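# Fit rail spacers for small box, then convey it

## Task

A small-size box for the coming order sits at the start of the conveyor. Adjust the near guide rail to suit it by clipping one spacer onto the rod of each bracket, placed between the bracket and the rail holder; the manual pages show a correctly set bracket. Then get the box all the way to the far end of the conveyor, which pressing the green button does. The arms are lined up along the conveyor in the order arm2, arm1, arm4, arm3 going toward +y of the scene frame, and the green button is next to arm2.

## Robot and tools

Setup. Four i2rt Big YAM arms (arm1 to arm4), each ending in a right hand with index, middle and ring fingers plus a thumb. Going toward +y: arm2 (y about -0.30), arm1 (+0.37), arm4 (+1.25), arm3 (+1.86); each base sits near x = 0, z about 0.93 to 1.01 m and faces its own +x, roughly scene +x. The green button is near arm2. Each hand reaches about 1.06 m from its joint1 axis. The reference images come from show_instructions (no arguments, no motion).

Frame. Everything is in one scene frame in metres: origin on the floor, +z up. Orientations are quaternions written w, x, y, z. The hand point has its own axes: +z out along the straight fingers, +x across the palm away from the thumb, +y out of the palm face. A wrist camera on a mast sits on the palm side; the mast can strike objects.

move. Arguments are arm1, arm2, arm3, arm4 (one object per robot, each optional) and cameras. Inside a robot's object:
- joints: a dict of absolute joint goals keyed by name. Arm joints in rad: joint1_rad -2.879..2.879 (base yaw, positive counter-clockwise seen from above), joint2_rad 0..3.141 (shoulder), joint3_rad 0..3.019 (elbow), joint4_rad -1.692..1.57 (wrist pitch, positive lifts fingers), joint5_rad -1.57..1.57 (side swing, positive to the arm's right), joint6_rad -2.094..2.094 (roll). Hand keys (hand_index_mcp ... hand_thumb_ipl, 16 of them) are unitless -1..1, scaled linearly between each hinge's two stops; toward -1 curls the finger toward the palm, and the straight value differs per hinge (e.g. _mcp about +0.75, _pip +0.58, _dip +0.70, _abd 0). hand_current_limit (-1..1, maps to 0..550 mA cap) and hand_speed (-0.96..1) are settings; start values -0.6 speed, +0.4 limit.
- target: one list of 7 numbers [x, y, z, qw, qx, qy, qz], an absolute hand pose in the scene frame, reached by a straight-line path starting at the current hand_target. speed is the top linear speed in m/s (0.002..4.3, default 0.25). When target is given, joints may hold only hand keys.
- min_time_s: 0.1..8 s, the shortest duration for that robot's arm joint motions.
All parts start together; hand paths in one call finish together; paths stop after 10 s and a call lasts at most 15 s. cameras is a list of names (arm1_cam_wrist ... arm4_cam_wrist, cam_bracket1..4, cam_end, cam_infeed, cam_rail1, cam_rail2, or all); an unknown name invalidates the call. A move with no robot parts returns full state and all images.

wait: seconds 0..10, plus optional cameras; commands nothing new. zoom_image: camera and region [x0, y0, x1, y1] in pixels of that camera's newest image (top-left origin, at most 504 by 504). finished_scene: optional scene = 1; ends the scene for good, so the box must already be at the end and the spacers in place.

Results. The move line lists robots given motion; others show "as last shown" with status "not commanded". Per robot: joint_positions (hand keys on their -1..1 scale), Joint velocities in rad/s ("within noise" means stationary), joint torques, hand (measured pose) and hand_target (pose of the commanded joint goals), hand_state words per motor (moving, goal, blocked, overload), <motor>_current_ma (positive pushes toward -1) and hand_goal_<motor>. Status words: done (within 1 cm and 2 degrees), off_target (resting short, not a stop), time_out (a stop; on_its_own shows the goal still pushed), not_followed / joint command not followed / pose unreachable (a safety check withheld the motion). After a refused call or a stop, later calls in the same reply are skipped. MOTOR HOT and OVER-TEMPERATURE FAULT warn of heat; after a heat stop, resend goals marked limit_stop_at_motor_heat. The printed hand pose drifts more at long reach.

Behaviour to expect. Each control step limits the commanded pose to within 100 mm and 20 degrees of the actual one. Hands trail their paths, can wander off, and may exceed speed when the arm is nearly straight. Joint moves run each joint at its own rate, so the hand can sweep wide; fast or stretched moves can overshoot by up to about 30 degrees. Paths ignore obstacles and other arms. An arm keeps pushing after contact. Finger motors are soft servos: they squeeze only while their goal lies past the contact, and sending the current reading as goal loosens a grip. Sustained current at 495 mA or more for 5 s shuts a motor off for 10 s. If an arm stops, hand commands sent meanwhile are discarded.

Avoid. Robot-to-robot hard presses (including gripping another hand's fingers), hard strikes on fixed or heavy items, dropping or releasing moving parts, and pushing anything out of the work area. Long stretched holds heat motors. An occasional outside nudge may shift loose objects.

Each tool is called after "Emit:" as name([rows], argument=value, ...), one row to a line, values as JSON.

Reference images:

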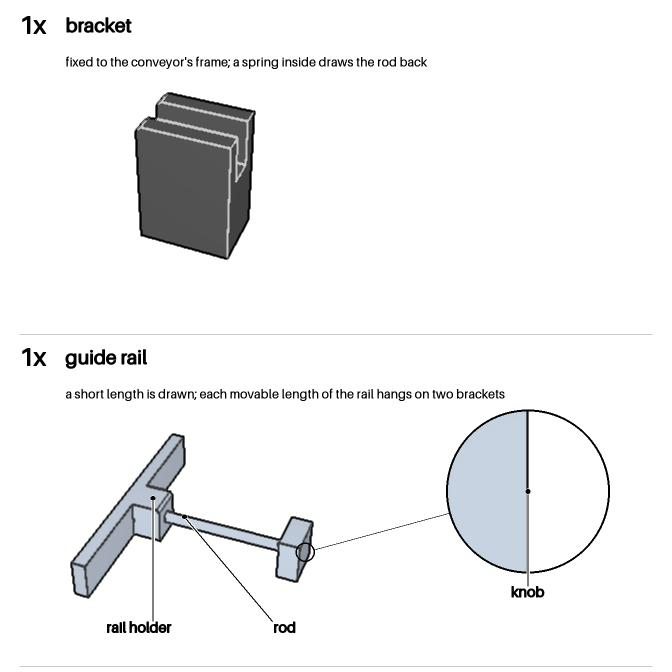

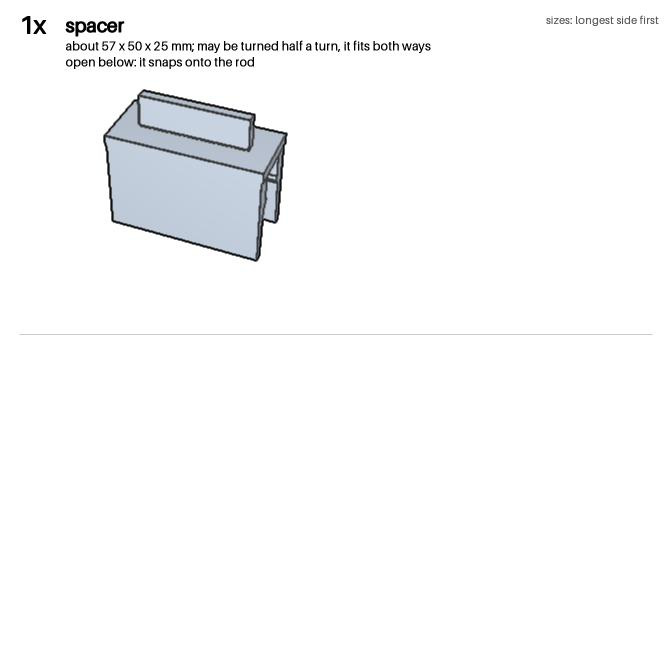

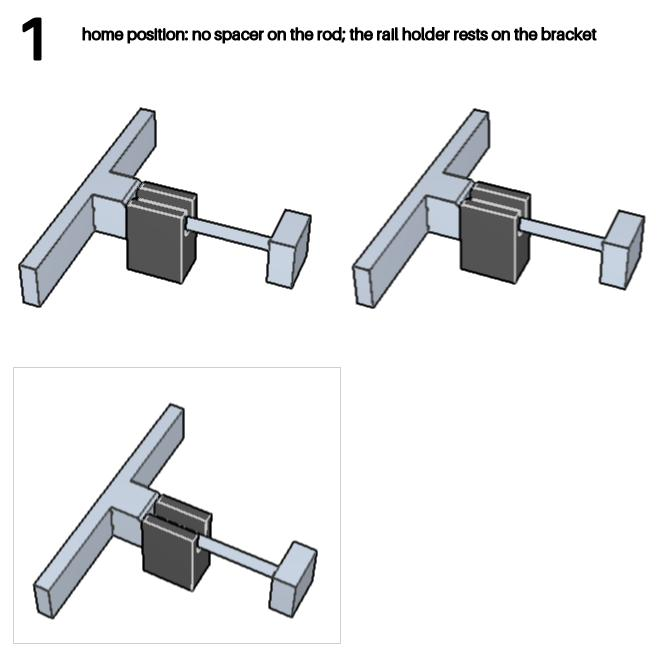

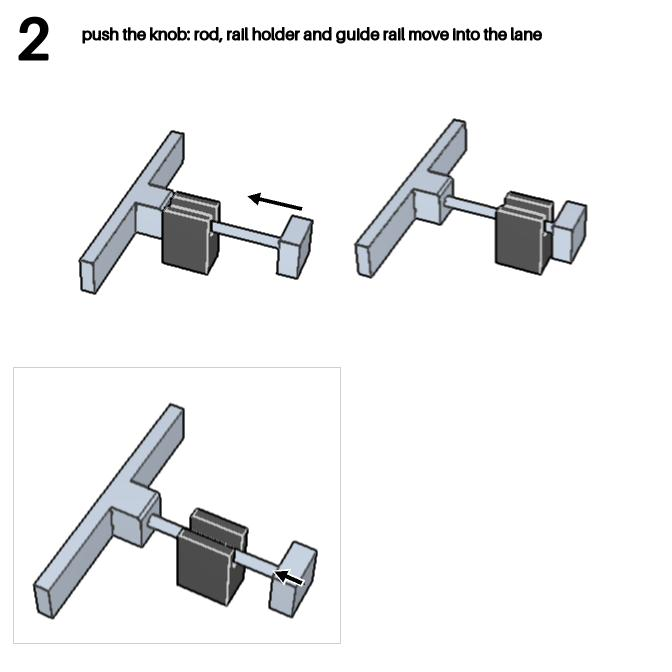

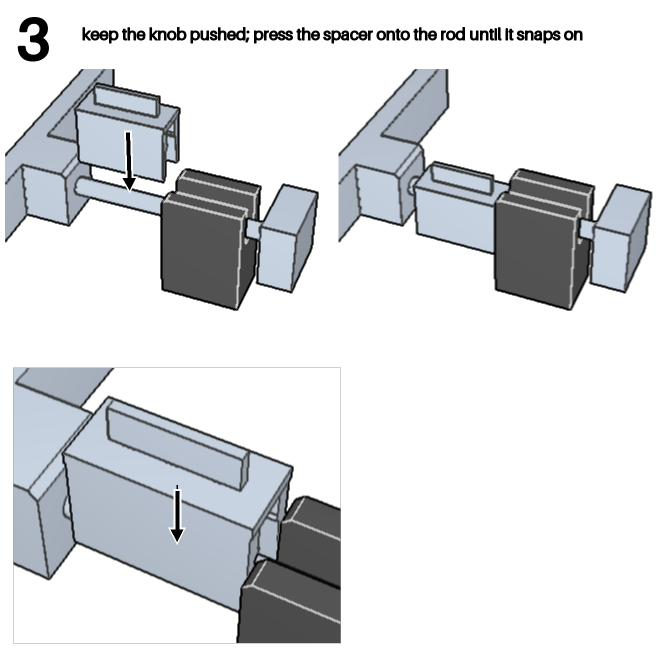

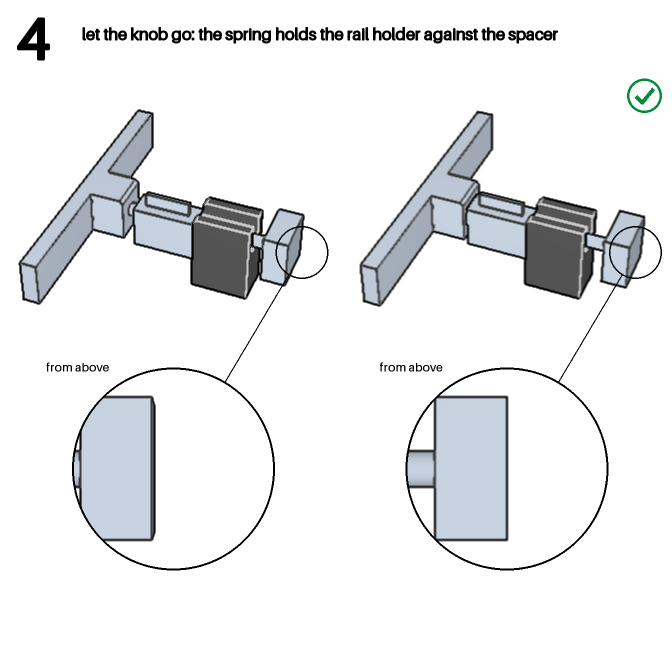

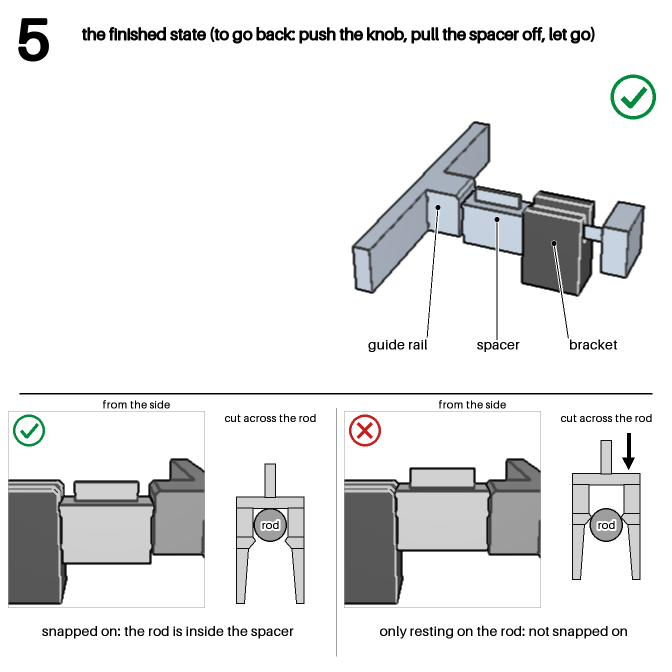

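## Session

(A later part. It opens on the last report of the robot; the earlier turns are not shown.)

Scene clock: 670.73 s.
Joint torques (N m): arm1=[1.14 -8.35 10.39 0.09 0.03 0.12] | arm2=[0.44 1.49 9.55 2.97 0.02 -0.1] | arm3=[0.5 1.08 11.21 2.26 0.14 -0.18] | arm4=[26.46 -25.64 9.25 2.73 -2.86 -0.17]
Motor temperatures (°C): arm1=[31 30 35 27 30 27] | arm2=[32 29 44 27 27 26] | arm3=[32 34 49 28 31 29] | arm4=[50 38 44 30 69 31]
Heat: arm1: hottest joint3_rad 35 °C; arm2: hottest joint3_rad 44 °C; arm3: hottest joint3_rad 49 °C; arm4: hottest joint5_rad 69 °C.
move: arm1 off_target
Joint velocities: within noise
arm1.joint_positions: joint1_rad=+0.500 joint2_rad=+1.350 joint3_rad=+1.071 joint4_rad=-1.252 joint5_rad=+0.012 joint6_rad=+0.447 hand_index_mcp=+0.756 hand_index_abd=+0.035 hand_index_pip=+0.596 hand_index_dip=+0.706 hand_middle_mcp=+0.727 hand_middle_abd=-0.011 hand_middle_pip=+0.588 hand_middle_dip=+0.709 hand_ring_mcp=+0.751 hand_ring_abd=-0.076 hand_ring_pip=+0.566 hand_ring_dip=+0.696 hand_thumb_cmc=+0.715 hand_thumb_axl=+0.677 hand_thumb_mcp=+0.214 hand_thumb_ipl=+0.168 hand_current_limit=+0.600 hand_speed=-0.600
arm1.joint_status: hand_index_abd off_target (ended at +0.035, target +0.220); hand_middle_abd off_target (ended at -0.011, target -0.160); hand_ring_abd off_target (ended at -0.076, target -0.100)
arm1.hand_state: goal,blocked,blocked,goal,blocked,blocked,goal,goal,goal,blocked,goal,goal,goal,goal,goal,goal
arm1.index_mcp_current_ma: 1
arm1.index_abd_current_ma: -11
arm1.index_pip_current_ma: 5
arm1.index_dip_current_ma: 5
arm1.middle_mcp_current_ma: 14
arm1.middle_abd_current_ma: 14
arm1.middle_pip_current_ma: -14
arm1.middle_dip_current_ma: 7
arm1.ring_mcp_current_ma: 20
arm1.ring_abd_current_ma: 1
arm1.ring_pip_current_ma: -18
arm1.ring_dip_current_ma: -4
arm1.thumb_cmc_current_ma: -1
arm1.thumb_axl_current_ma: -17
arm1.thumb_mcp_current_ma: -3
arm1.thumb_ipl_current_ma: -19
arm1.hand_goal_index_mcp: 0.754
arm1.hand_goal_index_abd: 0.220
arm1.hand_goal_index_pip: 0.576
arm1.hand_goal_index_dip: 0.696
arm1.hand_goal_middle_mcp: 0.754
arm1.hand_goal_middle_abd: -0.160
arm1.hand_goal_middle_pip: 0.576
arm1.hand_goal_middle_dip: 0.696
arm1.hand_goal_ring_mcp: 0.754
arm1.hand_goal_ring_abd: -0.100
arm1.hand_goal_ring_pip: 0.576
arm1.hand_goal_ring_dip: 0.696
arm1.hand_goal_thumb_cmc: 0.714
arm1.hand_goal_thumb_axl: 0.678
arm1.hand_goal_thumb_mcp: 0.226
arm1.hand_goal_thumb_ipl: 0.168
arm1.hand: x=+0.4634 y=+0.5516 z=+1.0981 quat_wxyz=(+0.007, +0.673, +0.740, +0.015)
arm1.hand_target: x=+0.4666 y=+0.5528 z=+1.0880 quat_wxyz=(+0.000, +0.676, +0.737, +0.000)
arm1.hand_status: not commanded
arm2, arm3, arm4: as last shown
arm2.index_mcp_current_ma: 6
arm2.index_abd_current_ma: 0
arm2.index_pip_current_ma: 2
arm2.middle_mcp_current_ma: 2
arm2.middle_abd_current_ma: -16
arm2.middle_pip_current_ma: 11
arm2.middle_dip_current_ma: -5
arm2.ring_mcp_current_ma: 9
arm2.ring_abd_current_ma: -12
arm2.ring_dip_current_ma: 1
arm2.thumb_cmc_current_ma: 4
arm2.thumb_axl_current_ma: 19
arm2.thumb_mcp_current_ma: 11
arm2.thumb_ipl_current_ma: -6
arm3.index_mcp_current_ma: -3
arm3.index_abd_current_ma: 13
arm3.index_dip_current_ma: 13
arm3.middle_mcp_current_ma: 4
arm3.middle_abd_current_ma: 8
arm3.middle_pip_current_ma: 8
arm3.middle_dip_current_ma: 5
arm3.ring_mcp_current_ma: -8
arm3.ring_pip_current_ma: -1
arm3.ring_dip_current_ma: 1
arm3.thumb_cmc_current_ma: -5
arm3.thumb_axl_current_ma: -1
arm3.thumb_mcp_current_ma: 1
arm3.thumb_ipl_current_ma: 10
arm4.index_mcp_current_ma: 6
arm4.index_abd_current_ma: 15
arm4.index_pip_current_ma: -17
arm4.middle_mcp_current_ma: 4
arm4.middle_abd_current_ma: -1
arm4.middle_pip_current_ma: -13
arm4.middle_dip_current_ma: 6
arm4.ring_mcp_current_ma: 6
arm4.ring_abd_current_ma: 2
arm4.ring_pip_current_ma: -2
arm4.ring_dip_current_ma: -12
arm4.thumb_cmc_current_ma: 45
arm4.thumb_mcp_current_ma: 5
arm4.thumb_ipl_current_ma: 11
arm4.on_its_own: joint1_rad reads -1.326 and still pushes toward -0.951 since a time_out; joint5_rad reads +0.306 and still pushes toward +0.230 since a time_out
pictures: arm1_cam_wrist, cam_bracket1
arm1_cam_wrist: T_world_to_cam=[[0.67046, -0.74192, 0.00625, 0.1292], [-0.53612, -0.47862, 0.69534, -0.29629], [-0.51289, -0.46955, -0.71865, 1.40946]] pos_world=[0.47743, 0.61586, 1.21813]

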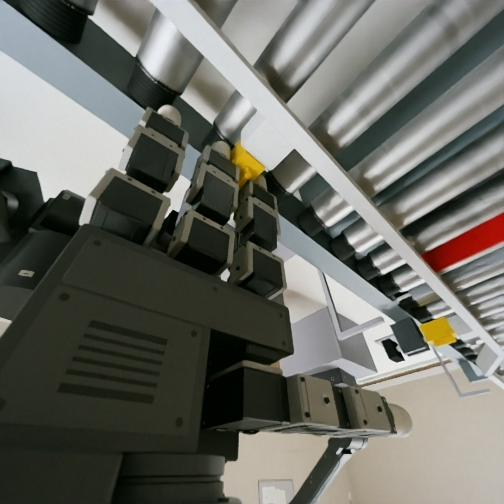

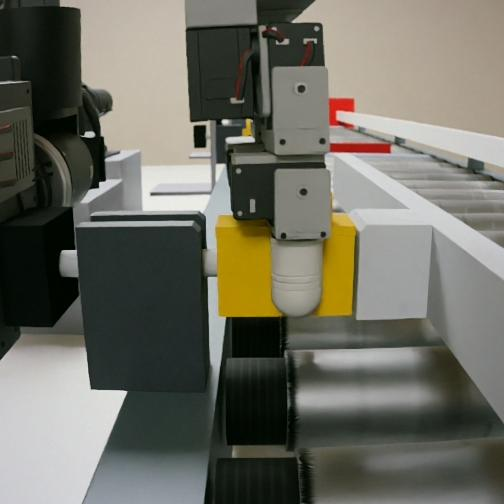

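Emit:
move(arm1={"target":[0.467,0.5530,1.20,0,0.7071,0.7071,0],"speed":0.15,"joints":{"hand_index_abd":0.35,"hand_middle_abd":-0.35,"hand_ring_abd":-0.3}}, arm4={"joints":{"joint1_rad":-1.36,"joint5_rad":0.33},"min_time_s":2}, cameras=["cam_bracket1","arm1_cam_wrist"])

Emit:
zoom_image(camera="cam_bracket1", region=[60, 150, 400, 350])

Scene clock: 677.53 s.
Joint torques (N m): arm1=[1.96 -10.7 12.68 0.03 0.14 0.22] | arm2=[0.15 1.55 9.59 3 0.02 -0.08] | arm3=[0.5 1.08 11.21 2.26 0.14 -0.18] | arm4=[0.5 -26.05 9.5 2.77 0.1 -0.2]
Motor temperatures (°C): arm1=[31 30 36 27 30 27] | arm2=[32 29 44 27 27 26] | arm3=[32 34 49 28 31 29] | arm4=[49 38 44 30 67 31]
Heat: arm1: hottest joint3_rad 36 °C; arm2: hottest joint3_rad 44 °C; arm3: hottest joint3_rad 49 °C; arm4: hottest joint5_rad 67 °C.
move: arm1 off_target; arm4 done
Joint velocities: within noise
arm1.joint_positions: joint1_rad=+0.506 joint2_rad=+1.343 joint3_rad=+1.313 joint4_rad=-1.553 joint5_rad=+0.008 joint6_rad=+0.540 hand_index_mcp=+0.754 hand_index_abd=+0.317 hand_index_pip=+0.586 hand_index_dip=+0.702 hand_middle_mcp=+0.735 hand_middle_abd=-0.317 hand_middle_pip=+0.585 hand_middle_dip=+0.709 hand_ring_mcp=+0.751 hand_ring_abd=-0.271 hand_ring_pip=+0.566 hand_ring_dip=+0.696 hand_thumb_cmc=+0.712 hand_thumb_axl=+0.677 hand_thumb_mcp=+0.213 hand_thumb_ipl=+0.168 hand_current_limit=+0.600 hand_speed=-0.600
arm1.joint_status: hand_index_abd off_target (ended at +0.317, target +0.350); hand_middle_abd off_target (ended at -0.317, target -0.350); hand_ring_abd off_target (ended at -0.271, target -0.300)
arm1.hand_state: goal,blocked,goal,goal,goal,blocked,goal,goal,goal,blocked,goal,goal,goal,goal,goal,goal
arm1.index_mcp_current_ma: -5
arm1.index_abd_current_ma: 3
arm1.index_pip_current_ma: 12
arm1.index_dip_current_ma: -4
arm1.middle_mcp_current_ma: 14
arm1.middle_abd_current_ma: -19
arm1.middle_pip_current_ma: -3
arm1.middle_dip_current_ma: -8
arm1.ring_mcp_current_ma: -2
arm1.ring_abd_current_ma: -14
arm1.ring_pip_current_ma: 11
arm1.ring_dip_current_ma: 5
arm1.thumb_cmc_current_ma: 15
arm1.thumb_axl_current_ma: 10
arm1.thumb_mcp_current_ma: 11
arm1.thumb_ipl_current_ma: -8
arm1.hand_goal_index_mcp: 0.754
arm1.hand_goal_index_abd: 0.350
arm1.hand_goal_index_pip: 0.576
arm1.hand_goal_index_dip: 0.696
arm1.hand_goal_middle_mcp: 0.754
arm1.hand_goal_middle_abd: -0.350
arm1.hand_goal_middle_pip: 0.576
arm1.hand_goal_middle_dip: 0.696
arm1.hand_goal_ring_mcp: 0.754
arm1.hand_goal_ring_abd: -0.300
arm1.hand_goal_ring_pip: 0.576
arm1.hand_goal_ring_dip: 0.696
arm1.hand_goal_thumb_cmc: 0.714
arm1.hand_goal_thumb_axl: 0.678
arm1.hand_goal_thumb_mcp: 0.226
arm1.hand_goal_thumb_ipl: 0.168
arm1.hand: x=+0.4606 y=+0.5461 z=+1.1879 quat_wxyz=(-0.002, +0.704, +0.710, -0.009)
arm1.hand_target: x=+0.4666 y=+0.5529 z=+1.1999 quat_wxyz=(+0.000, +0.707, +0.707, +0.000)
arm1.hand_status: off_target (0.015 m and 1.2 deg from the pose sent, 0.102 m and 5.8 deg at the start)
arm2, arm3: as last shown
arm2.index_mcp_current_ma: 14
arm2.index_abd_current_ma: -9
arm2.index_pip_current_ma: 4
arm2.index_dip_current_ma: -11
arm2.middle_mcp_current_ma: 5
arm2.middle_abd_current_ma: -5
arm2.middle_pip_current_ma: -2
arm2.middle_dip_current_ma: 8
arm2.ring_mcp_current_ma: 12
arm2.ring_abd_current_ma: 13
arm2.ring_pip_current_ma: -1
arm2.ring_dip_current_ma: 9
arm2.thumb_cmc_current_ma: 14
arm2.thumb_axl_current_ma: 8
arm2.thumb_mcp_current_ma: 12
arm2.thumb_ipl_current_ma: 13
arm3.index_mcp_current_ma: -7
arm3.index_abd_current_ma: 10
arm3.index_pip_current_ma: -3
arm3.index_dip_current_ma: 10
arm3.middle_mcp_current_ma: -1
arm3.middle_abd_current_ma: 2
arm3.middle_pip_current_ma: 6
arm3.middle_dip_current_ma: 6
arm3.ring_mcp_current_ma: -7
arm3.ring_abd_current_ma: 3
arm3.ring_pip_current_ma: -4
arm3.ring_dip_current_ma: 2
arm3.thumb_cmc_current_ma: -9
arm3.thumb_axl_current_ma: 0
arm3.thumb_mcp_current_ma: -9
arm3.thumb_ipl_current_ma: 2
arm4.joint_positions: joint1_rad=-1.359 joint2_rad=+2.425 joint3_rad=+1.504 joint4_rad=+0.884 joint5_rad=+0.331 joint6_rad=+1.551 hand_index_mcp=-0.187 hand_index_abd=+0.021 hand_index_pip=-0.761 hand_index_dip=+0.256 hand_middle_mcp=-0.192 hand_middle_abd=+0.007 hand_middle_pip=-0.739 hand_middle_dip=+0.260 hand_ring_mcp=-0.193 hand_ring_abd=+0.161 hand_ring_pip=-0.739 hand_ring_dip=+0.258 hand_thumb_cmc=-0.527 hand_thumb_axl=+0.678 hand_thumb_mcp=+0.230 hand_thumb_ipl=+0.169 hand_current_limit=+0.600 hand_speed=-0.600
arm4.joint_status: all done
arm4.hand_state: goal,blocked,blocked,goal,goal,goal,goal,goal,goal,overload,goal,goal,blocked,goal,goal,goal
arm4.index_mcp_current_ma: 6
arm4.index_abd_current_ma: 23
arm4.index_pip_current_ma: -19
arm4.index_dip_current_ma: -9
arm4.middle_mcp_current_ma: 8
arm4.middle_abd_current_ma: 4
arm4.middle_pip_current_ma: -11
arm4.middle_dip_current_ma: 4
arm4.ring_mcp_current_ma: 3
arm4.ring_abd_current_ma: 7
arm4.ring_pip_current_ma: 3
arm4.ring_dip_current_ma: -9
arm4.thumb_cmc_current_ma: 51
arm4.thumb_axl_current_ma: 8
arm4.thumb_mcp_current_ma: 5
arm4.thumb_ipl_current_ma: 13
arm4.hand_goal_index_mcp: -0.200
arm4.hand_goal_index_abd: 0.000
arm4.hand_goal_index_pip: -0.740
arm4.hand_goal_index_dip: 0.260
arm4.hand_goal_middle_mcp: -0.200
arm4.hand_goal_middle_abd: 0.000
arm4.hand_goal_middle_pip: -0.740
arm4.hand_goal_middle_dip: 0.260
arm4.hand_goal_ring_mcp: -0.200
arm4.hand_goal_ring_abd: 0.000
arm4.hand_goal_ring_pip: -0.740
arm4.hand_goal_ring_dip: 0.260
arm4.hand_goal_thumb_cmc: -0.570
arm4.hand_goal_thumb_axl: 0.678
arm4.hand_goal_thumb_mcp: 0.226
arm4.hand_goal_thumb_ipl: 0.168
arm4.hand: x=+0.1561 y=+0.4559 z=+0.9961 quat_wxyz=(+0.493, +0.522, -0.499, +0.486)
arm4.hand_target: x=+0.1598 y=+0.4442 z=+1.0060 quat_wxyz=(+0.496, +0.504, -0.497, +0.503)
arm4.hand_status: not commanded
pictures: arm1_cam_wrist, cam_bracket1
led back after a hold (arm1 arm): the arm was led back toward your command in small steps, so it may still be short of it.
led back after a hold (arm4 arm): the arm was led back toward your command in small steps, so it may still be short of it.
pose unreachable (arm1 arm): on one or more control steps of this call this arm could not follow its commanded pose, so it was not sent that pose on those steps. It may still have moved: this result reports where it is.
cause: moving toward the commanded pose would bring a part of the arm too close to another arm (this arm's hand and a part of the arm4 arm, along the way the arms are being sent, or toward where that arm still pushes).
joint command not followed: on one or more control steps a check withheld the commanded joint targets of the arm4 arm, and it was not sent them on those steps.
cause: the commanded joint targets, or the way to them, would bring a part of the robot too close to another arm (a part of this arm and the arm1 arm's hand, along the way the arms are being sent, or toward where that arm still pushes).
arm1_cam_wrist: T_world_to_cam=[[0.60411, -0.79688, -0.0053, 0.20074], [-0.54175, -0.41556, 0.73063, -0.43662], [-0.58442, -0.43851, -0.68276, 1.44337]] pos_world=[0.48573, 0.61146, 1.30554]

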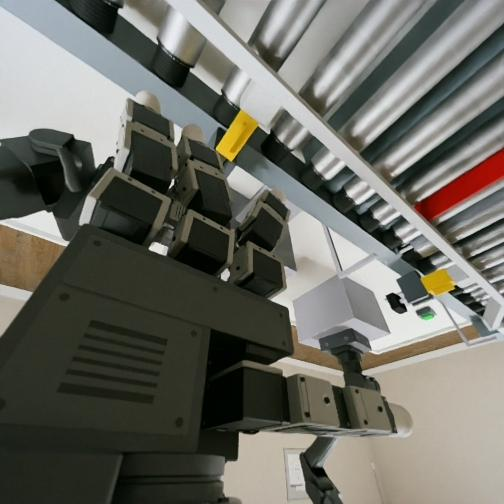

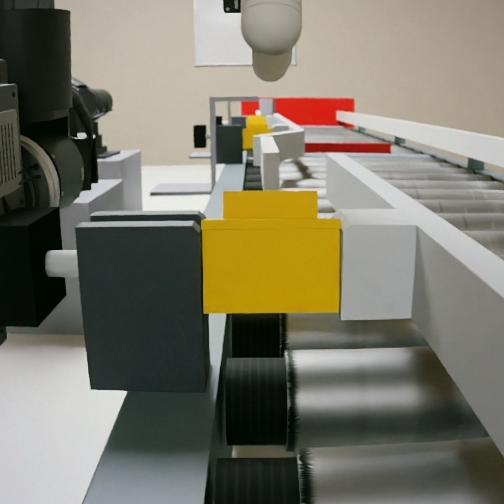

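Scaled by 1.482 from the camera's image (finer frame: 720x720).

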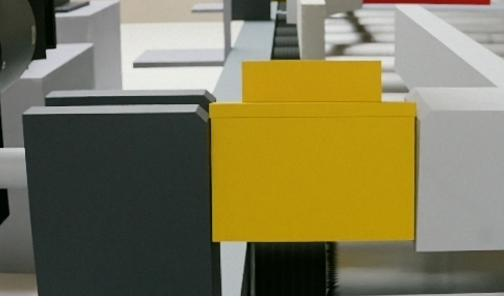

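Emit:
zoom_image(camera="arm1_cam_wrist", region=[200, 95, 280, 175])

Scaled by 6.300 from the camera's image (finer frame: 720x720).

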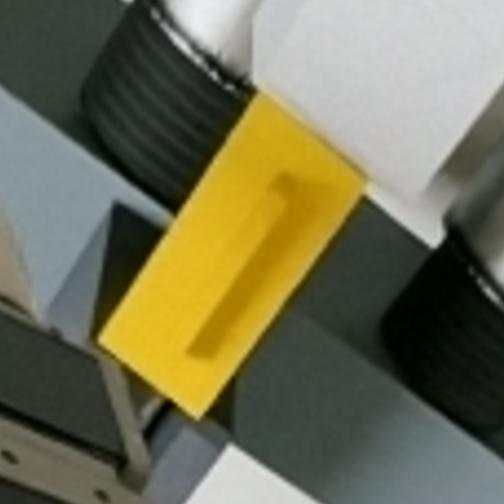

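Emit:
move(arm1={"target":[0.544,0.527,1.17,0,0.7071,0.7071,0],"speed":0.15,"joints":{"hand_middle_mcp":1.0,"hand_middle_pip":1.0,"hand_middle_dip":1.0,"hand_middle_abd":0.0,"hand_index_abd":0.05,"hand_ring_abd":-0.05,"hand_index_mcp":-0.2,"hand_index_pip":-0.74,"hand_index_dip":0.26,"hand_ring_mcp":-0.2,"hand_ring_pip":-0.74,"hand_ring_dip":0.26}}, cameras=["cam_bracket1","arm1_cam_wrist","cam_bracket2"])

Emit:
zoom_image(camera="cam_bracket1", region=[60, 0, 460, 340])

Scene clock: 692.60 s.
Joint torques (N m): arm1=[0.73 -12.86 13.04 0.87 0.22 -0.07] | arm2=[0.79 1.32 9.47 2.95 -0.01 -0.07] | arm3=[0.56 1.14 11.21 2.28 0.14 -0.18] | arm4=[0.91 -26.17 9.58 2.84 0.08 -0.2]
Motor temperatures (°C): arm1=[31 30 38 27 30 27] | arm2=[32 29 44 27 27 26] | arm3=[32 34 49 28 31 29] | arm4=[45 38 43 30 57 31]
Heat: arm1: hottest joint3_rad 38 °C; arm2: hottest joint3_rad 44 °C; arm3: hottest joint3_rad 49 °C; arm4: hottest joint5_rad 57 °C.
move: arm1 off_target
Joint velocities: within noise
arm1.joint_positions: joint1_rad=+0.377 joint2_rad=+1.486 joint3_rad=+1.387 joint4_rad=-1.497 joint5_rad=+0.008 joint6_rad=+0.432 hand_index_mcp=-0.131 hand_index_abd=+0.058 hand_index_pip=-0.720 hand_index_dip=+0.270 hand_middle_mcp=+0.970 hand_middle_abd=-0.017 hand_middle_pip=+0.972 hand_middle_dip=+0.991 hand_ring_mcp=-0.124 hand_ring_abd=-0.063 hand_ring_pip=-0.717 hand_ring_dip=+0.270 hand_thumb_cmc=+0.712 hand_thumb_axl=+0.677 hand_thumb_mcp=+0.213 hand_thumb_ipl=+0.168 hand_current_limit=+0.600 hand_speed=-0.600
arm1.joint_status: hand_index_mcp off_target (ended at -0.131, target -0.200); hand_middle_mcp off_target (ended at +0.970, target +1.000); hand_middle_pip off_target (ended at +0.972, target +1.000); hand_ring_mcp off_target (ended at -0.124, target -0.200); hand_ring_pip off_target (ended at -0.717, target -0.740); the others done
arm1.hand_state: blocked,goal,goal,goal,blocked,goal,blocked,goal,blocked,goal,blocked,goal,goal,goal,goal,goal
arm1.index_mcp_current_ma: -3
arm1.index_abd_current_ma: -6
arm1.index_pip_current_ma: -6
arm1.index_dip_current_ma: 9
arm1.middle_mcp_current_ma: -13
arm1.middle_abd_current_ma: -6
arm1.middle_pip_current_ma: -6
arm1.middle_dip_current_ma: 0
arm1.ring_mcp_current_ma: 16
arm1.ring_abd_current_ma: -11
arm1.ring_pip_current_ma: 10
arm1.ring_dip_current_ma: -14
arm1.thumb_cmc_current_ma: 10
arm1.thumb_axl_current_ma: 11
arm1.thumb_mcp_current_ma: 2
arm1.thumb_ipl_current_ma: -4
arm1.hand_goal_index_mcp: -0.200
arm1.hand_goal_index_abd: 0.050
arm1.hand_goal_index_pip: -0.740
arm1.hand_goal_index_dip: 0.260
arm1.hand_goal_middle_mcp: 1.000
arm1.hand_goal_middle_abd: 0.000
arm1.hand_goal_middle_pip: 1.000
arm1.hand_goal_middle_dip: 1.000
arm1.hand_goal_ring_mcp: -0.200
arm1.hand_goal_ring_abd: -0.050
arm1.hand_goal_ring_pip: -0.740
arm1.hand_goal_ring_dip: 0.260
arm1.hand_goal_thumb_cmc: 0.714
arm1.hand_goal_thumb_axl: 0.678
arm1.hand_goal_thumb_mcp: 0.226
arm1.hand_goal_thumb_ipl: 0.168
arm1.hand: x=+0.5282 y=+0.5213 z=+1.1593 quat_wxyz=(-0.005, +0.711, +0.703, -0.015)
arm1.hand_target: x=+0.5434 y=+0.5267 z=+1.1701 quat_wxyz=(+0.000, +0.707, +0.707, +0.000)
arm1.hand_status: off_target (0.020 m and 1.9 deg from the pose sent, 0.087 m and 1.2 deg at the start)
arm2, arm3, arm4: as last shown
arm2.index_mcp_current_ma: 2
arm2.index_abd_current_ma: 6
arm2.index_pip_current_ma: -2
arm2.index_dip_current_ma: 24
arm2.middle_mcp_current_ma: -5
arm2.middle_abd_current_ma: 11
arm2.middle_pip_current_ma: -13
arm2.middle_dip_current_ma: -11
arm2.ring_mcp_current_ma: -2
arm2.ring_abd_current_ma: 0
arm2.ring_pip_current_ma: 4
arm2.ring_dip_current_ma: 20
arm2.thumb_cmc_current_ma: -12
arm2.thumb_axl_current_ma: 9
arm2.thumb_mcp_current_ma: 2
arm2.thumb_ipl_current_ma: -5
arm3.index_mcp_current_ma: -9
arm3.index_abd_current_ma: 8
arm3.index_pip_current_ma: -6
arm3.index_dip_current_ma: 11
arm3.middle_mcp_current_ma: 3
arm3.middle_abd_current_ma: 10
arm3.middle_dip_current_ma: 4
arm3.ring_mcp_current_ma: -6
arm3.ring_abd_current_ma: 5
arm3.ring_pip_current_ma: -9
arm3.ring_dip_current_ma: -2
arm3.thumb_cmc_current_ma: -2
arm3.thumb_axl_current_ma: -1
arm3.thumb_mcp_current_ma: -4
arm3.thumb_ipl_current_ma: 1
arm4.index_mcp_current_ma: 4
arm4.index_abd_current_ma: 14
arm4.index_pip_current_ma: -21
arm4.index_dip_current_ma: -1
arm4.middle_abd_current_ma: 9
arm4.middle_pip_current_ma: -12
arm4.middle_dip_current_ma: 6
arm4.ring_mcp_current_ma: -3
arm4.ring_abd_current_ma: 8
arm4.ring_dip_current_ma: -2
arm4.thumb_cmc_current_ma: 52
arm4.thumb_axl_current_ma: 3
arm4.thumb_mcp_current_ma: -1
arm4.thumb_ipl_current_ma: 16
pictures: arm1_cam_wrist, cam_bracket1, cam_bracket2
arm1_cam_wrist: T_world_to_cam=[[0.58717, -0.80941, -0.00946, 0.16028], [-0.54126, -0.40128, 0.73893, -0.4066], [-0.60189, -0.42875, -0.67372, 1.44615]] pos_world=[0.55623, 0.58661, 1.27627]

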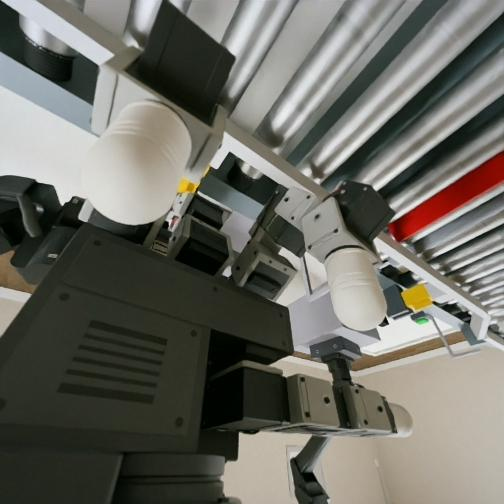

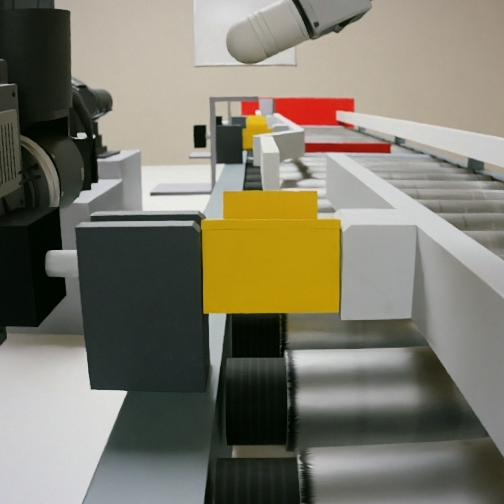

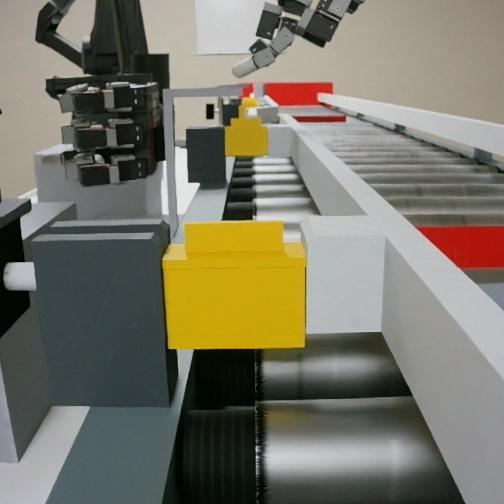

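Scaled by 1.260 from the camera's image (finer frame: 720x720).

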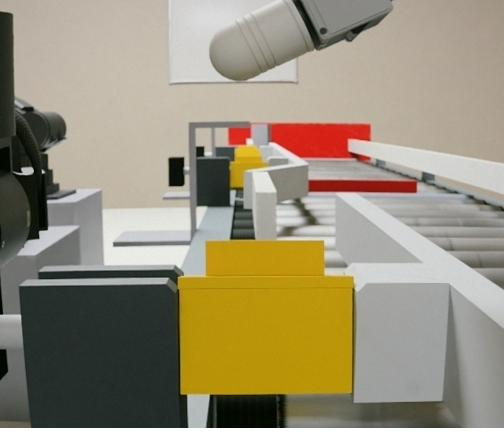

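Emit:
zoom_image(camera="cam_bracket1", region=[210, 0, 340, 100])

Scaled by 3.877 from the camera's image (finer frame: 720x720).

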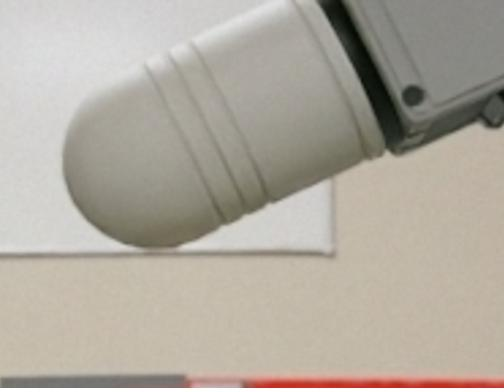

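Emit:
move(arm1={"target":[0.545,0.529,1.112,0,0.7071,0.7071,0],"speed":0.1,"joints":{"hand_current_limit":0.75}}, cameras=["cam_bracket1","arm1_cam_wrist"])

Emit:
zoom_image(camera="cam_bracket1", region=[160, 90, 400, 290])

Emit:
zoom_image(camera="arm1_cam_wrist", region=[140, 130, 300, 290])

Scene clock: 714.93 s.
Joint torques (N m): arm1=[0.91 -13.63 8.46 1.11 0.18 -0.07] | arm2=[0.5 1.2 9.59 2.97 -0.01 -0.09] | arm3=[0.5 1.08 11.21 2.26 0.14 -0.18] | arm4=[0.67 -26.05 9.46 2.71 0.07 -0.22]
Motor temperatures (°C): arm1=[31 31 41 27 30 27] | arm2=[32 29 44 27 27 26] | arm3=[32 34 50 28 31 29] | arm4=[40 38 43 30 48 31]
Heat: arm1: hottest joint3_rad 41 °C; arm2: hottest joint3_rad 44 °C; arm3: hottest joint3_rad 50 °C; arm4: hottest joint5_rad 48 °C.
move: arm1 off_target
Joint velocities: within noise
arm1.joint_positions: joint1_rad=+0.377 joint2_rad=+1.517 joint3_rad=+1.317 joint4_rad=-1.351 joint5_rad=+0.008 joint6_rad=+0.431 hand_index_mcp=-0.131 hand_index_abd=+0.058 hand_index_pip=-0.720 hand_index_dip=+0.270 hand_middle_mcp=+0.970 hand_middle_abd=-0.017 hand_middle_pip=+0.972 hand_middle_dip=+0.991 hand_ring_mcp=-0.124 hand_ring_abd=-0.063 hand_ring_pip=-0.717 hand_ring_dip=+0.270 hand_thumb_cmc=+0.712 hand_thumb_axl=+0.677 hand_thumb_mcp=+0.213 hand_thumb_ipl=+0.168 hand_current_limit=+0.750 hand_speed=-0.600
arm1.joint_status: all done
arm1.hand_state: blocked,goal,goal,goal,blocked,goal,blocked,goal,blocked,goal,blocked,goal,goal,goal,goal,goal
arm1.index_mcp_current_ma: -12
arm1.index_abd_current_ma: -1
arm1.index_pip_current_ma: 16
arm1.index_dip_current_ma: -3
arm1.middle_mcp_current_ma: 9
arm1.middle_abd_current_ma: -4
arm1.middle_pip_current_ma: -22
arm1.middle_dip_current_ma: -10
arm1.ring_mcp_current_ma: -3
arm1.ring_abd_current_ma: 8
arm1.ring_pip_current_ma: 12
arm1.ring_dip_current_ma: -13
arm1.thumb_cmc_current_ma: -8
arm1.thumb_axl_current_ma: 0
arm1.thumb_mcp_current_ma: -7
arm1.thumb_ipl_current_ma: -1
arm1.hand_goal_index_mcp: -0.200
arm1.hand_goal_index_abd: 0.050
arm1.hand_goal_index_pip: -0.740
arm1.hand_goal_index_dip: 0.260
arm1.hand_goal_middle_mcp: 1.000
arm1.hand_goal_middle_abd: 0.000
arm1.hand_goal_middle_pip: 1.000
arm1.hand_goal_middle_dip: 1.000
arm1.hand_goal_ring_mcp: -0.200
arm1.hand_goal_ring_abd: -0.050
arm1.hand_goal_ring_pip: -0.740
arm1.hand_goal_ring_dip: 0.260
arm1.hand_goal_thumb_cmc: 0.714
arm1.hand_goal_thumb_axl: 0.678
arm1.hand_goal_thumb_mcp: 0.226
arm1.hand_goal_thumb_ipl: 0.168
arm1.hand: x=+0.5437 y=+0.5285 z=+1.1225 quat_wxyz=(+0.003, +0.711, +0.703, +0.006)
arm1.hand_target: x=+0.5447 y=+0.5289 z=+1.1121 quat_wxyz=(+0.000, +0.707, +0.707, +0.000)
arm1.hand_status: off_target (0.011 m and 1.0 deg from the pose sent, 0.051 m and 1.9 deg at the start)
arm2, arm3, arm4: as last shown
arm2.index_mcp_current_ma: -4
arm2.index_abd_current_ma: -2
arm2.index_pip_current_ma: -10
arm2.index_dip_current_ma: 1
arm2.middle_mcp_current_ma: -2
arm2.middle_abd_current_ma: -16
arm2.middle_pip_current_ma: -7
arm2.middle_dip_current_ma: -1
arm2.ring_mcp_current_ma: -14
arm2.ring_abd_current_ma: 34
arm2.ring_pip_current_ma: 3
arm2.ring_dip_current_ma: 8
arm2.thumb_cmc_current_ma: 7
arm2.thumb_axl_current_ma: 4
arm2.thumb_mcp_current_ma: 12
arm2.thumb_ipl_current_ma: 1
arm3.index_mcp_current_ma: -1
arm3.index_abd_current_ma: 6
arm3.index_pip_current_ma: 0
arm3.index_dip_current_ma: 4
arm3.middle_mcp_current_ma: 1
arm3.middle_abd_current_ma: 4
arm3.middle_pip_current_ma: 9
arm3.middle_dip_current_ma: 11
arm3.ring_mcp_current_ma: -8
arm3.ring_abd_current_ma: 9
arm3.ring_pip_current_ma: 2
arm3.ring_dip_current_ma: 0
arm3.thumb_cmc_current_ma: 1
arm3.thumb_axl_current_ma: -4
arm3.thumb_mcp_current_ma: -10
arm3.thumb_ipl_current_ma: 2
arm4.index_mcp_current_ma: 1
arm4.index_abd_current_ma: 15
arm4.index_pip_current_ma: -25
arm4.index_dip_current_ma: -2
arm4.middle_mcp_current_ma: 9
arm4.middle_abd_current_ma: 4
arm4.middle_pip_current_ma: -7
arm4.middle_dip_current_ma: 8
arm4.ring_mcp_current_ma: 2
arm4.ring_pip_current_ma: 5
arm4.ring_dip_current_ma: -9
arm4.thumb_cmc_current_ma: 47
arm4.thumb_axl_current_ma: 4
arm4.thumb_mcp_current_ma: 6
arm4.thumb_ipl_current_ma: 10
pictures: arm1_cam_wrist, cam_bracket1
arm1_cam_wrist: T_world_to_cam=[[0.5878, -0.80901, -0.00019, 0.14568], [-0.57056, -0.41472, 0.70886, -0.3115], [-0.57355, -0.41656, -0.70535, 1.44741]] pos_world=[0.5668, 0.5916, 1.24177]

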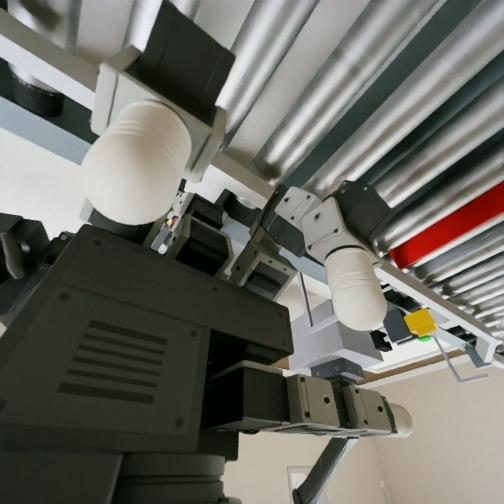

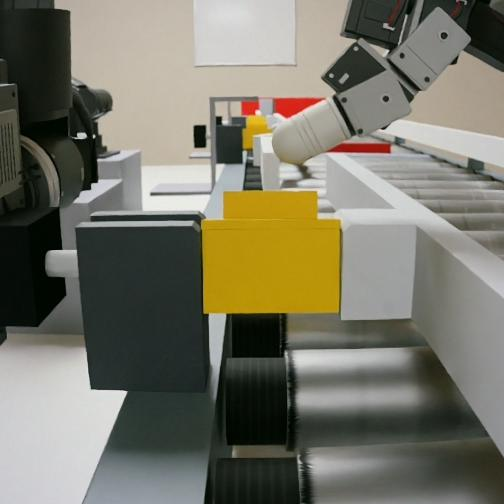

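Scaled by 2.100 from the camera's image (finer frame: 720x720).

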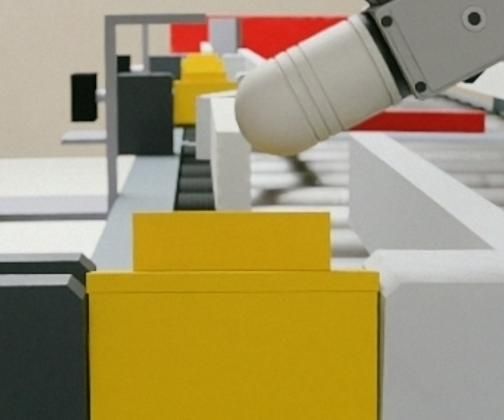

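Scaled by 3.150 from the camera's image (finer frame: 720x720).

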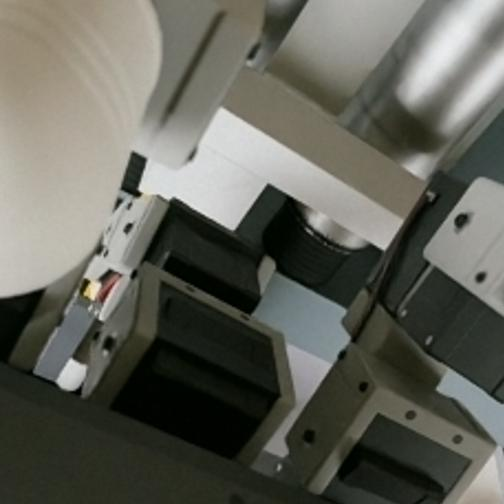

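Emit:
move(arm1={"target":[0.535,0.5285,1.106,0,0.7071,0.7071,0],"speed":0.08}, arm4={"joints":{"joint1_rad":-1.0,"joint5_rad":0.235},"min_time_s":1.5}, cameras=["cam_bracket1"])

Emit:
zoom_image(camera="cam_bracket1", region=[160, 90, 400, 330])

Scene clock: 723.77 s.
Joint torques (N m): arm1=[1.73 -14.92 7.94 0.98 0.18 0.02] | arm2=[0.62 1.67 9.61 2.91 0.02 -0.11] | arm3=[0.56 1.08 11.21 2.28 0.13 -0.18] | arm4=[23.71 -26.05 9.57 2.8 -2.7 -0.2]
Motor temperatures (°C): arm1=[31 31 39 27 30 27] | arm2=[32 29 44 27 27 26] | arm3=[32 34 50 28 31 29] | arm4=[40 38 43 30 47 31]
Heat: arm1: hottest joint3_rad 39 °C; arm2: hottest joint3_rad 44 °C; arm3: hottest joint3_rad 50 °C; arm4: hottest joint5_rad 47 °C.
move: arm1 done; arm4 time_out
Joint velocities: within noise
arm1.joint_positions: joint1_rad=+0.377 joint2_rad=+1.517 joint3_rad=+1.284 joint4_rad=-1.329 joint5_rad=+0.008 joint6_rad=+0.431 hand_index_mcp=-0.131 hand_index_abd=+0.058 hand_index_pip=-0.720 hand_index_dip=+0.270 hand_middle_mcp=+0.971 hand_middle_abd=-0.016 hand_middle_pip=+0.973 hand_middle_dip=+0.998 hand_ring_mcp=-0.124 hand_ring_abd=-0.063 hand_ring_pip=-0.717 hand_ring_dip=+0.270 hand_thumb_cmc=+0.712 hand_thumb_axl=+0.677 hand_thumb_mcp=+0.213 hand_thumb_ipl=+0.168 hand_current_limit=+0.750 hand_speed=-0.600
arm1.joint_status: not commanded
arm1.hand_state: blocked,goal,goal,goal,blocked,goal,blocked,goal,blocked,goal,blocked,goal,goal,goal,goal,goal
arm1.index_mcp_current_ma: -11
arm1.index_abd_current_ma: -13
arm1.index_pip_current_ma: 6
arm1.index_dip_current_ma: 3
arm1.middle_mcp_current_ma: -3
arm1.middle_abd_current_ma: 0
arm1.middle_pip_current_ma: -13
arm1.middle_dip_current_ma: -14
arm1.ring_mcp_current_ma: 7
arm1.ring_abd_current_ma: -30
arm1.ring_pip_current_ma: 17
arm1.ring_dip_current_ma: -20
arm1.thumb_cmc_current_ma: -15
arm1.thumb_axl_current_ma: 12
arm1.thumb_mcp_current_ma: 0
arm1.thumb_ipl_current_ma: -18
arm1.hand_goal_index_mcp: -0.200
arm1.hand_goal_index_abd: 0.050
arm1.hand_goal_index_pip: -0.740
arm1.hand_goal_index_dip: 0.260
arm1.hand_goal_middle_mcp: 1.000
arm1.hand_goal_middle_abd: 0.000
arm1.hand_goal_middle_pip: 1.000
arm1.hand_goal_middle_dip: 1.000
arm1.hand_goal_ring_mcp: -0.200
arm1.hand_goal_ring_abd: -0.050
arm1.hand_goal_ring_pip: -0.740
arm1.hand_goal_ring_dip: 0.260
arm1.hand_goal_thumb_cmc: 0.714
arm1.hand_goal_thumb_axl: 0.678
arm1.hand_goal_thumb_mcp: 0.226
arm1.hand_goal_thumb_ipl: 0.168
arm1.hand: x=+0.5386 y=+0.5263 z=+1.1094 quat_wxyz=(+0.001, +0.711, +0.703, +0.000)
arm1.hand_target: x=+0.5350 y=+0.5284 z=+1.1060 quat_wxyz=(+0.000, +0.707, +0.707, +0.000)
arm1.hand_status: done (0.005 m and 0.7 deg from the pose sent, 0.019 m and 1.0 deg at the start)
arm2, arm3: as last shown
arm2.index_mcp_current_ma: 11
arm2.index_abd_current_ma: 7
arm2.index_pip_current_ma: 5
arm2.index_dip_current_ma: -11
arm2.middle_mcp_current_ma: -17
arm2.middle_abd_current_ma: -18
arm2.middle_pip_current_ma: 8
arm2.middle_dip_current_ma: -7
arm2.ring_mcp_current_ma: -6
arm2.ring_abd_current_ma: 16
arm2.ring_pip_current_ma: -2
arm2.ring_dip_current_ma: -7
arm2.thumb_cmc_current_ma: 5
arm2.thumb_axl_current_ma: -4
arm2.thumb_mcp_current_ma: 8
arm2.thumb_ipl_current_ma: 3
arm3.index_mcp_current_ma: -15
arm3.index_abd_current_ma: 11
arm3.index_pip_current_ma: -2
arm3.index_dip_current_ma: 13
arm3.middle_mcp_current_ma: 5
arm3.middle_abd_current_ma: 15
arm3.middle_pip_current_ma: 13
arm3.middle_dip_current_ma: 7
arm3.ring_mcp_current_ma: -9
arm3.ring_abd_current_ma: 4
arm3.ring_pip_current_ma: -5
arm3.ring_dip_current_ma: -7
arm3.thumb_cmc_current_ma: -4
arm3.thumb_axl_current_ma: -8
arm3.thumb_mcp_current_ma: -5
arm3.thumb_ipl_current_ma: 5
arm4.joint_positions: joint1_rad=-1.330 joint2_rad=+2.425 joint3_rad=+1.504 joint4_rad=+0.884 joint5_rad=+0.307 joint6_rad=+1.550 hand_index_mcp=-0.187 hand_index_abd=+0.021 hand_index_pip=-0.761 hand_index_dip=+0.256 hand_middle_mcp=-0.192 hand_middle_abd=+0.007 hand_middle_pip=-0.740 hand_middle_dip=+0.260 hand_ring_mcp=-0.193 hand_ring_abd=+0.161 hand_ring_pip=-0.739 hand_ring_dip=+0.260 hand_thumb_cmc=-0.527 hand_thumb_axl=+0.678 hand_thumb_mcp=+0.230 hand_thumb_ipl=+0.169 hand_current_limit=+0.600 hand_speed=-0.600
arm4.joint_status: joint1_rad time_out (moved +0.029 of +0.359); joint5_rad time_out (moved -0.024 of -0.096)
arm4.hand_state: goal,blocked,blocked,goal,goal,goal,goal,goal,goal,overload,goal,goal,blocked,goal,goal,goal
arm4.index_mcp_current_ma: 6
arm4.index_abd_current_ma: 14
arm4.index_pip_current_ma: -23
arm4.index_dip_current_ma: -4
arm4.middle_mcp_current_ma: 13
arm4.middle_abd_current_ma: 6
arm4.middle_pip_current_ma: -7
arm4.middle_dip_current_ma: 4
arm4.ring_mcp_current_ma: 5
arm4.ring_abd_current_ma: 7
arm4.ring_pip_current_ma: -1
arm4.ring_dip_current_ma: -9
arm4.thumb_cmc_current_ma: 48
arm4.thumb_axl_current_ma: 2
arm4.thumb_mcp_current_ma: -3
arm4.thumb_ipl_current_ma: 15
arm4.hand_goal_index_mcp: -0.200
arm4.hand_goal_index_abd: 0.000
arm4.hand_goal_index_pip: -0.740
arm4.hand_goal_index_dip: 0.260
arm4.hand_goal_middle_mcp: -0.200
arm4.hand_goal_middle_abd: 0.000
arm4.hand_goal_middle_pip: -0.740
arm4.hand_goal_middle_dip: 0.260
arm4.hand_goal_ring_mcp: -0.200
arm4.hand_goal_ring_abd: 0.000
arm4.hand_goal_ring_pip: -0.740
arm4.hand_goal_ring_dip: 0.260
arm4.hand_goal_thumb_cmc: -0.570
arm4.hand_goal_thumb_axl: 0.678
arm4.hand_goal_thumb_mcp: 0.226
arm4.hand_goal_thumb_ipl: 0.168
arm4.on_its_own: joint1_rad reads -1.330 and still pushes toward -1.000 since a time_out; joint5_rad reads +0.307 and still pushes toward +0.235 since a time_out
arm4.hand: x=+0.1832 y=+0.4585 z=+0.9961 quat_wxyz=(+0.479, +0.535, -0.485, +0.499)
arm4.hand_target: x=+0.4524 y=+0.5457 z=+1.0076 quat_wxyz=(+0.369, +0.602, -0.371, +0.603)
arm4.hand_status: not commanded

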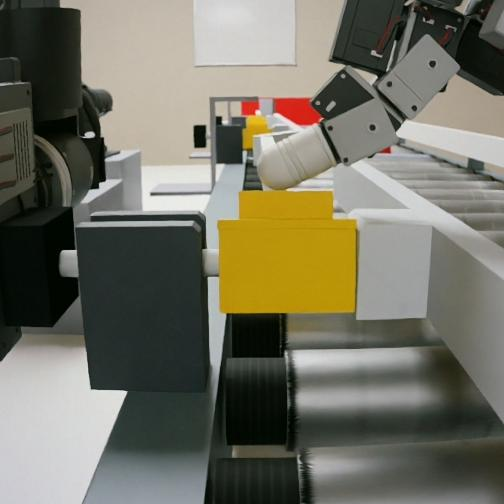

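Scaled by 2.100 from the camera's image (finer frame: 720x720).

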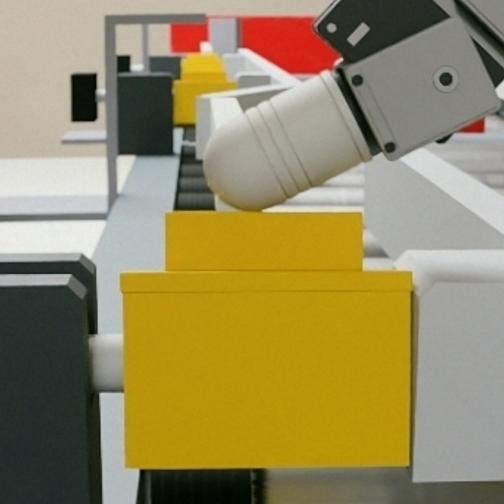

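Emit:
move(arm1={"target":[0.537,0.5285,1.05,0,0.7071,0.7071,0],"speed":0.12}, cameras=["cam_bracket1"])

Emit:
zoom_image(camera="cam_bracket1", region=[160, 90, 400, 330])

Scene clock: 727.57 s.
Joint torques (N m): arm1=[1.03 -11.05 6.34 2.37 0.73 -0.03] | arm2=[0.56 1.55 9.57 2.84 0.01 -0.12] | arm3=[0.56 1.08 11.19 2.26 0.13 -0.18] | arm4=[23.47 -25.93 9.51 2.8 -2.71 -0.2]
Motor temperatures (°C): arm1=[31 31 39 27 30 27] | arm2=[32 29 44 27 27 26] | arm3=[32 34 50 28 31 29] | arm4=[40 38 43 30 49 31]
Heat: arm1: hottest joint3_rad 39 °C; arm2: hottest joint3_rad 44 °C; arm3: hottest joint3_rad 50 °C; arm4: hottest joint5_rad 49 °C.
move: arm1 off_target
Joint velocities: within noise
arm1.joint_positions: joint1_rad=+0.383 joint2_rad=+1.516 joint3_rad=+1.202 joint4_rad=-1.216 joint5_rad=-0.006 joint6_rad=+0.432 hand_index_mcp=-0.131 hand_index_abd=+0.062 hand_index_pip=-0.720 hand_index_dip=+0.270 hand_middle_mcp=+1.001 hand_middle_abd=-0.058 hand_middle_pip=+0.981 hand_middle_dip=+1.000 hand_ring_mcp=-0.124 hand_ring_abd=-0.063 hand_ring_pip=-0.717 hand_ring_dip=+0.270 hand_thumb_cmc=+0.716 hand_thumb_axl=+0.677 hand_thumb_mcp=+0.212 hand_thumb_ipl=+0.168 hand_current_limit=+0.750 hand_speed=-0.600
arm1.joint_status: not commanded
arm1.hand_state: blocked,goal,goal,goal,goal,blocked,goal,goal,blocked,goal,blocked,goal,goal,goal,goal,goal
arm1.index_mcp_current_ma: -3
arm1.index_abd_current_ma: 0
arm1.index_pip_current_ma: 20
arm1.index_dip_current_ma: -4
arm1.middle_mcp_current_ma: -8
arm1.middle_abd_current_ma: -7
arm1.middle_pip_current_ma: 7
arm1.middle_dip_current_ma: -6
arm1.ring_mcp_current_ma: 9
arm1.ring_abd_current_ma: -17
arm1.ring_pip_current_ma: 13
arm1.ring_dip_current_ma: -6
arm1.thumb_cmc_current_ma: -2
arm1.thumb_axl_current_ma: 25
arm1.thumb_mcp_current_ma: -4
arm1.thumb_ipl_current_ma: -12
arm1.hand_goal_index_mcp: -0.200
arm1.hand_goal_index_abd: 0.050
arm1.hand_goal_index_pip: -0.740
arm1.hand_goal_index_dip: 0.260
arm1.hand_goal_middle_mcp: 1.000
arm1.hand_goal_middle_abd: 0.000
arm1.hand_goal_middle_pip: 1.000
arm1.hand_goal_middle_dip: 1.000
arm1.hand_goal_ring_mcp: -0.200
arm1.hand_goal_ring_abd: -0.050
arm1.hand_goal_ring_pip: -0.740
arm1.hand_goal_ring_dip: 0.260
arm1.hand_goal_thumb_cmc: 0.714
arm1.hand_goal_thumb_axl: 0.678
arm1.hand_goal_thumb_mcp: 0.226
arm1.hand_goal_thumb_ipl: 0.168
arm1.on_its_own: hand_middle_mcp moved +0.030 to your old target +1.000
arm1.hand: x=+0.5356 y=+0.5311 z=+1.0813 quat_wxyz=(+0.000, +0.709, +0.705, +0.018)
arm1.hand_target: x=+0.5352 y=+0.5279 z=+1.0510 quat_wxyz=(+0.000, +0.707, +0.707, +0.000)
arm1.hand_status: off_target (0.031 m and 2.1 deg from the pose sent, 0.059 m and 0.7 deg at the start)
arm2, arm3, arm4: as last shown
arm2.index_mcp_current_ma: 12
arm2.index_abd_current_ma: -16
arm2.index_pip_current_ma: 12
arm2.index_dip_current_ma: 19
arm2.middle_mcp_current_ma: 7
arm2.middle_abd_current_ma: -14
arm2.middle_pip_current_ma: 1
arm2.middle_dip_current_ma: 1
arm2.ring_mcp_current_ma: -7
arm2.ring_abd_current_ma: 1
arm2.ring_pip_current_ma: 5
arm2.ring_dip_current_ma: -5
arm2.thumb_cmc_current_ma: -10
arm2.thumb_axl_current_ma: 8
arm2.thumb_mcp_current_ma: -2
arm2.thumb_ipl_current_ma: 20
arm3.index_mcp_current_ma: 1
arm3.index_abd_current_ma: 10
arm3.index_pip_current_ma: 0
arm3.index_dip_current_ma: 9
arm3.middle_mcp_current_ma: 4
arm3.middle_abd_current_ma: 8
arm3.middle_pip_current_ma: 3
arm3.middle_dip_current_ma: 5
arm3.ring_mcp_current_ma: -7
arm3.ring_abd_current_ma: 8
arm3.ring_pip_current_ma: 1
arm3.ring_dip_current_ma: 1
arm3.thumb_cmc_current_ma: -2
arm3.thumb_axl_current_ma: -4
arm3.thumb_ipl_current_ma: 0
arm4.index_abd_current_ma: 16
arm4.index_pip_current_ma: -22
arm4.index_dip_current_ma: 0
arm4.middle_mcp_current_ma: 8
arm4.middle_abd_current_ma: 1
arm4.middle_pip_current_ma: -2
arm4.middle_dip_current_ma: 3
arm4.ring_mcp_current_ma: 4
arm4.ring_abd_current_ma: 6
arm4.ring_dip_current_ma: -3
arm4.thumb_cmc_current_ma: 49
arm4.thumb_axl_current_ma: 4
arm4.thumb_mcp_current_ma: 3
arm4.on_its_own: joint1_rad reads -1.330 and still pushes toward -1.000 since a time_out; joint5_rad reads +0.307 and still pushes toward +0.235 since a time_out

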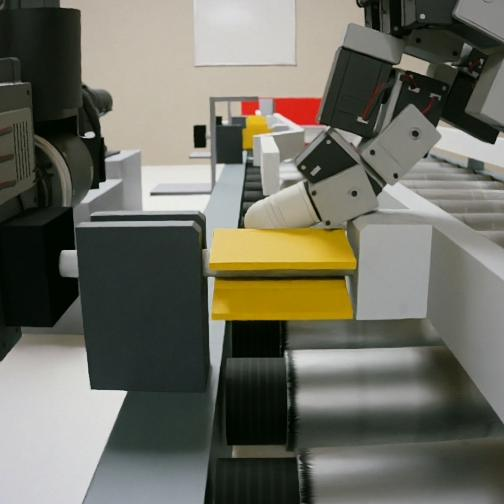

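Scaled by 2.100 from the camera's image (finer frame: 720x720).

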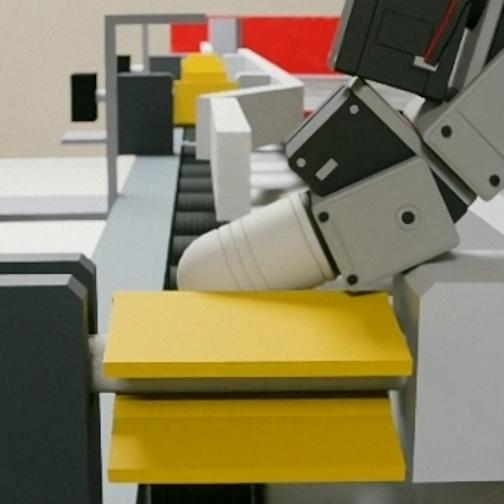

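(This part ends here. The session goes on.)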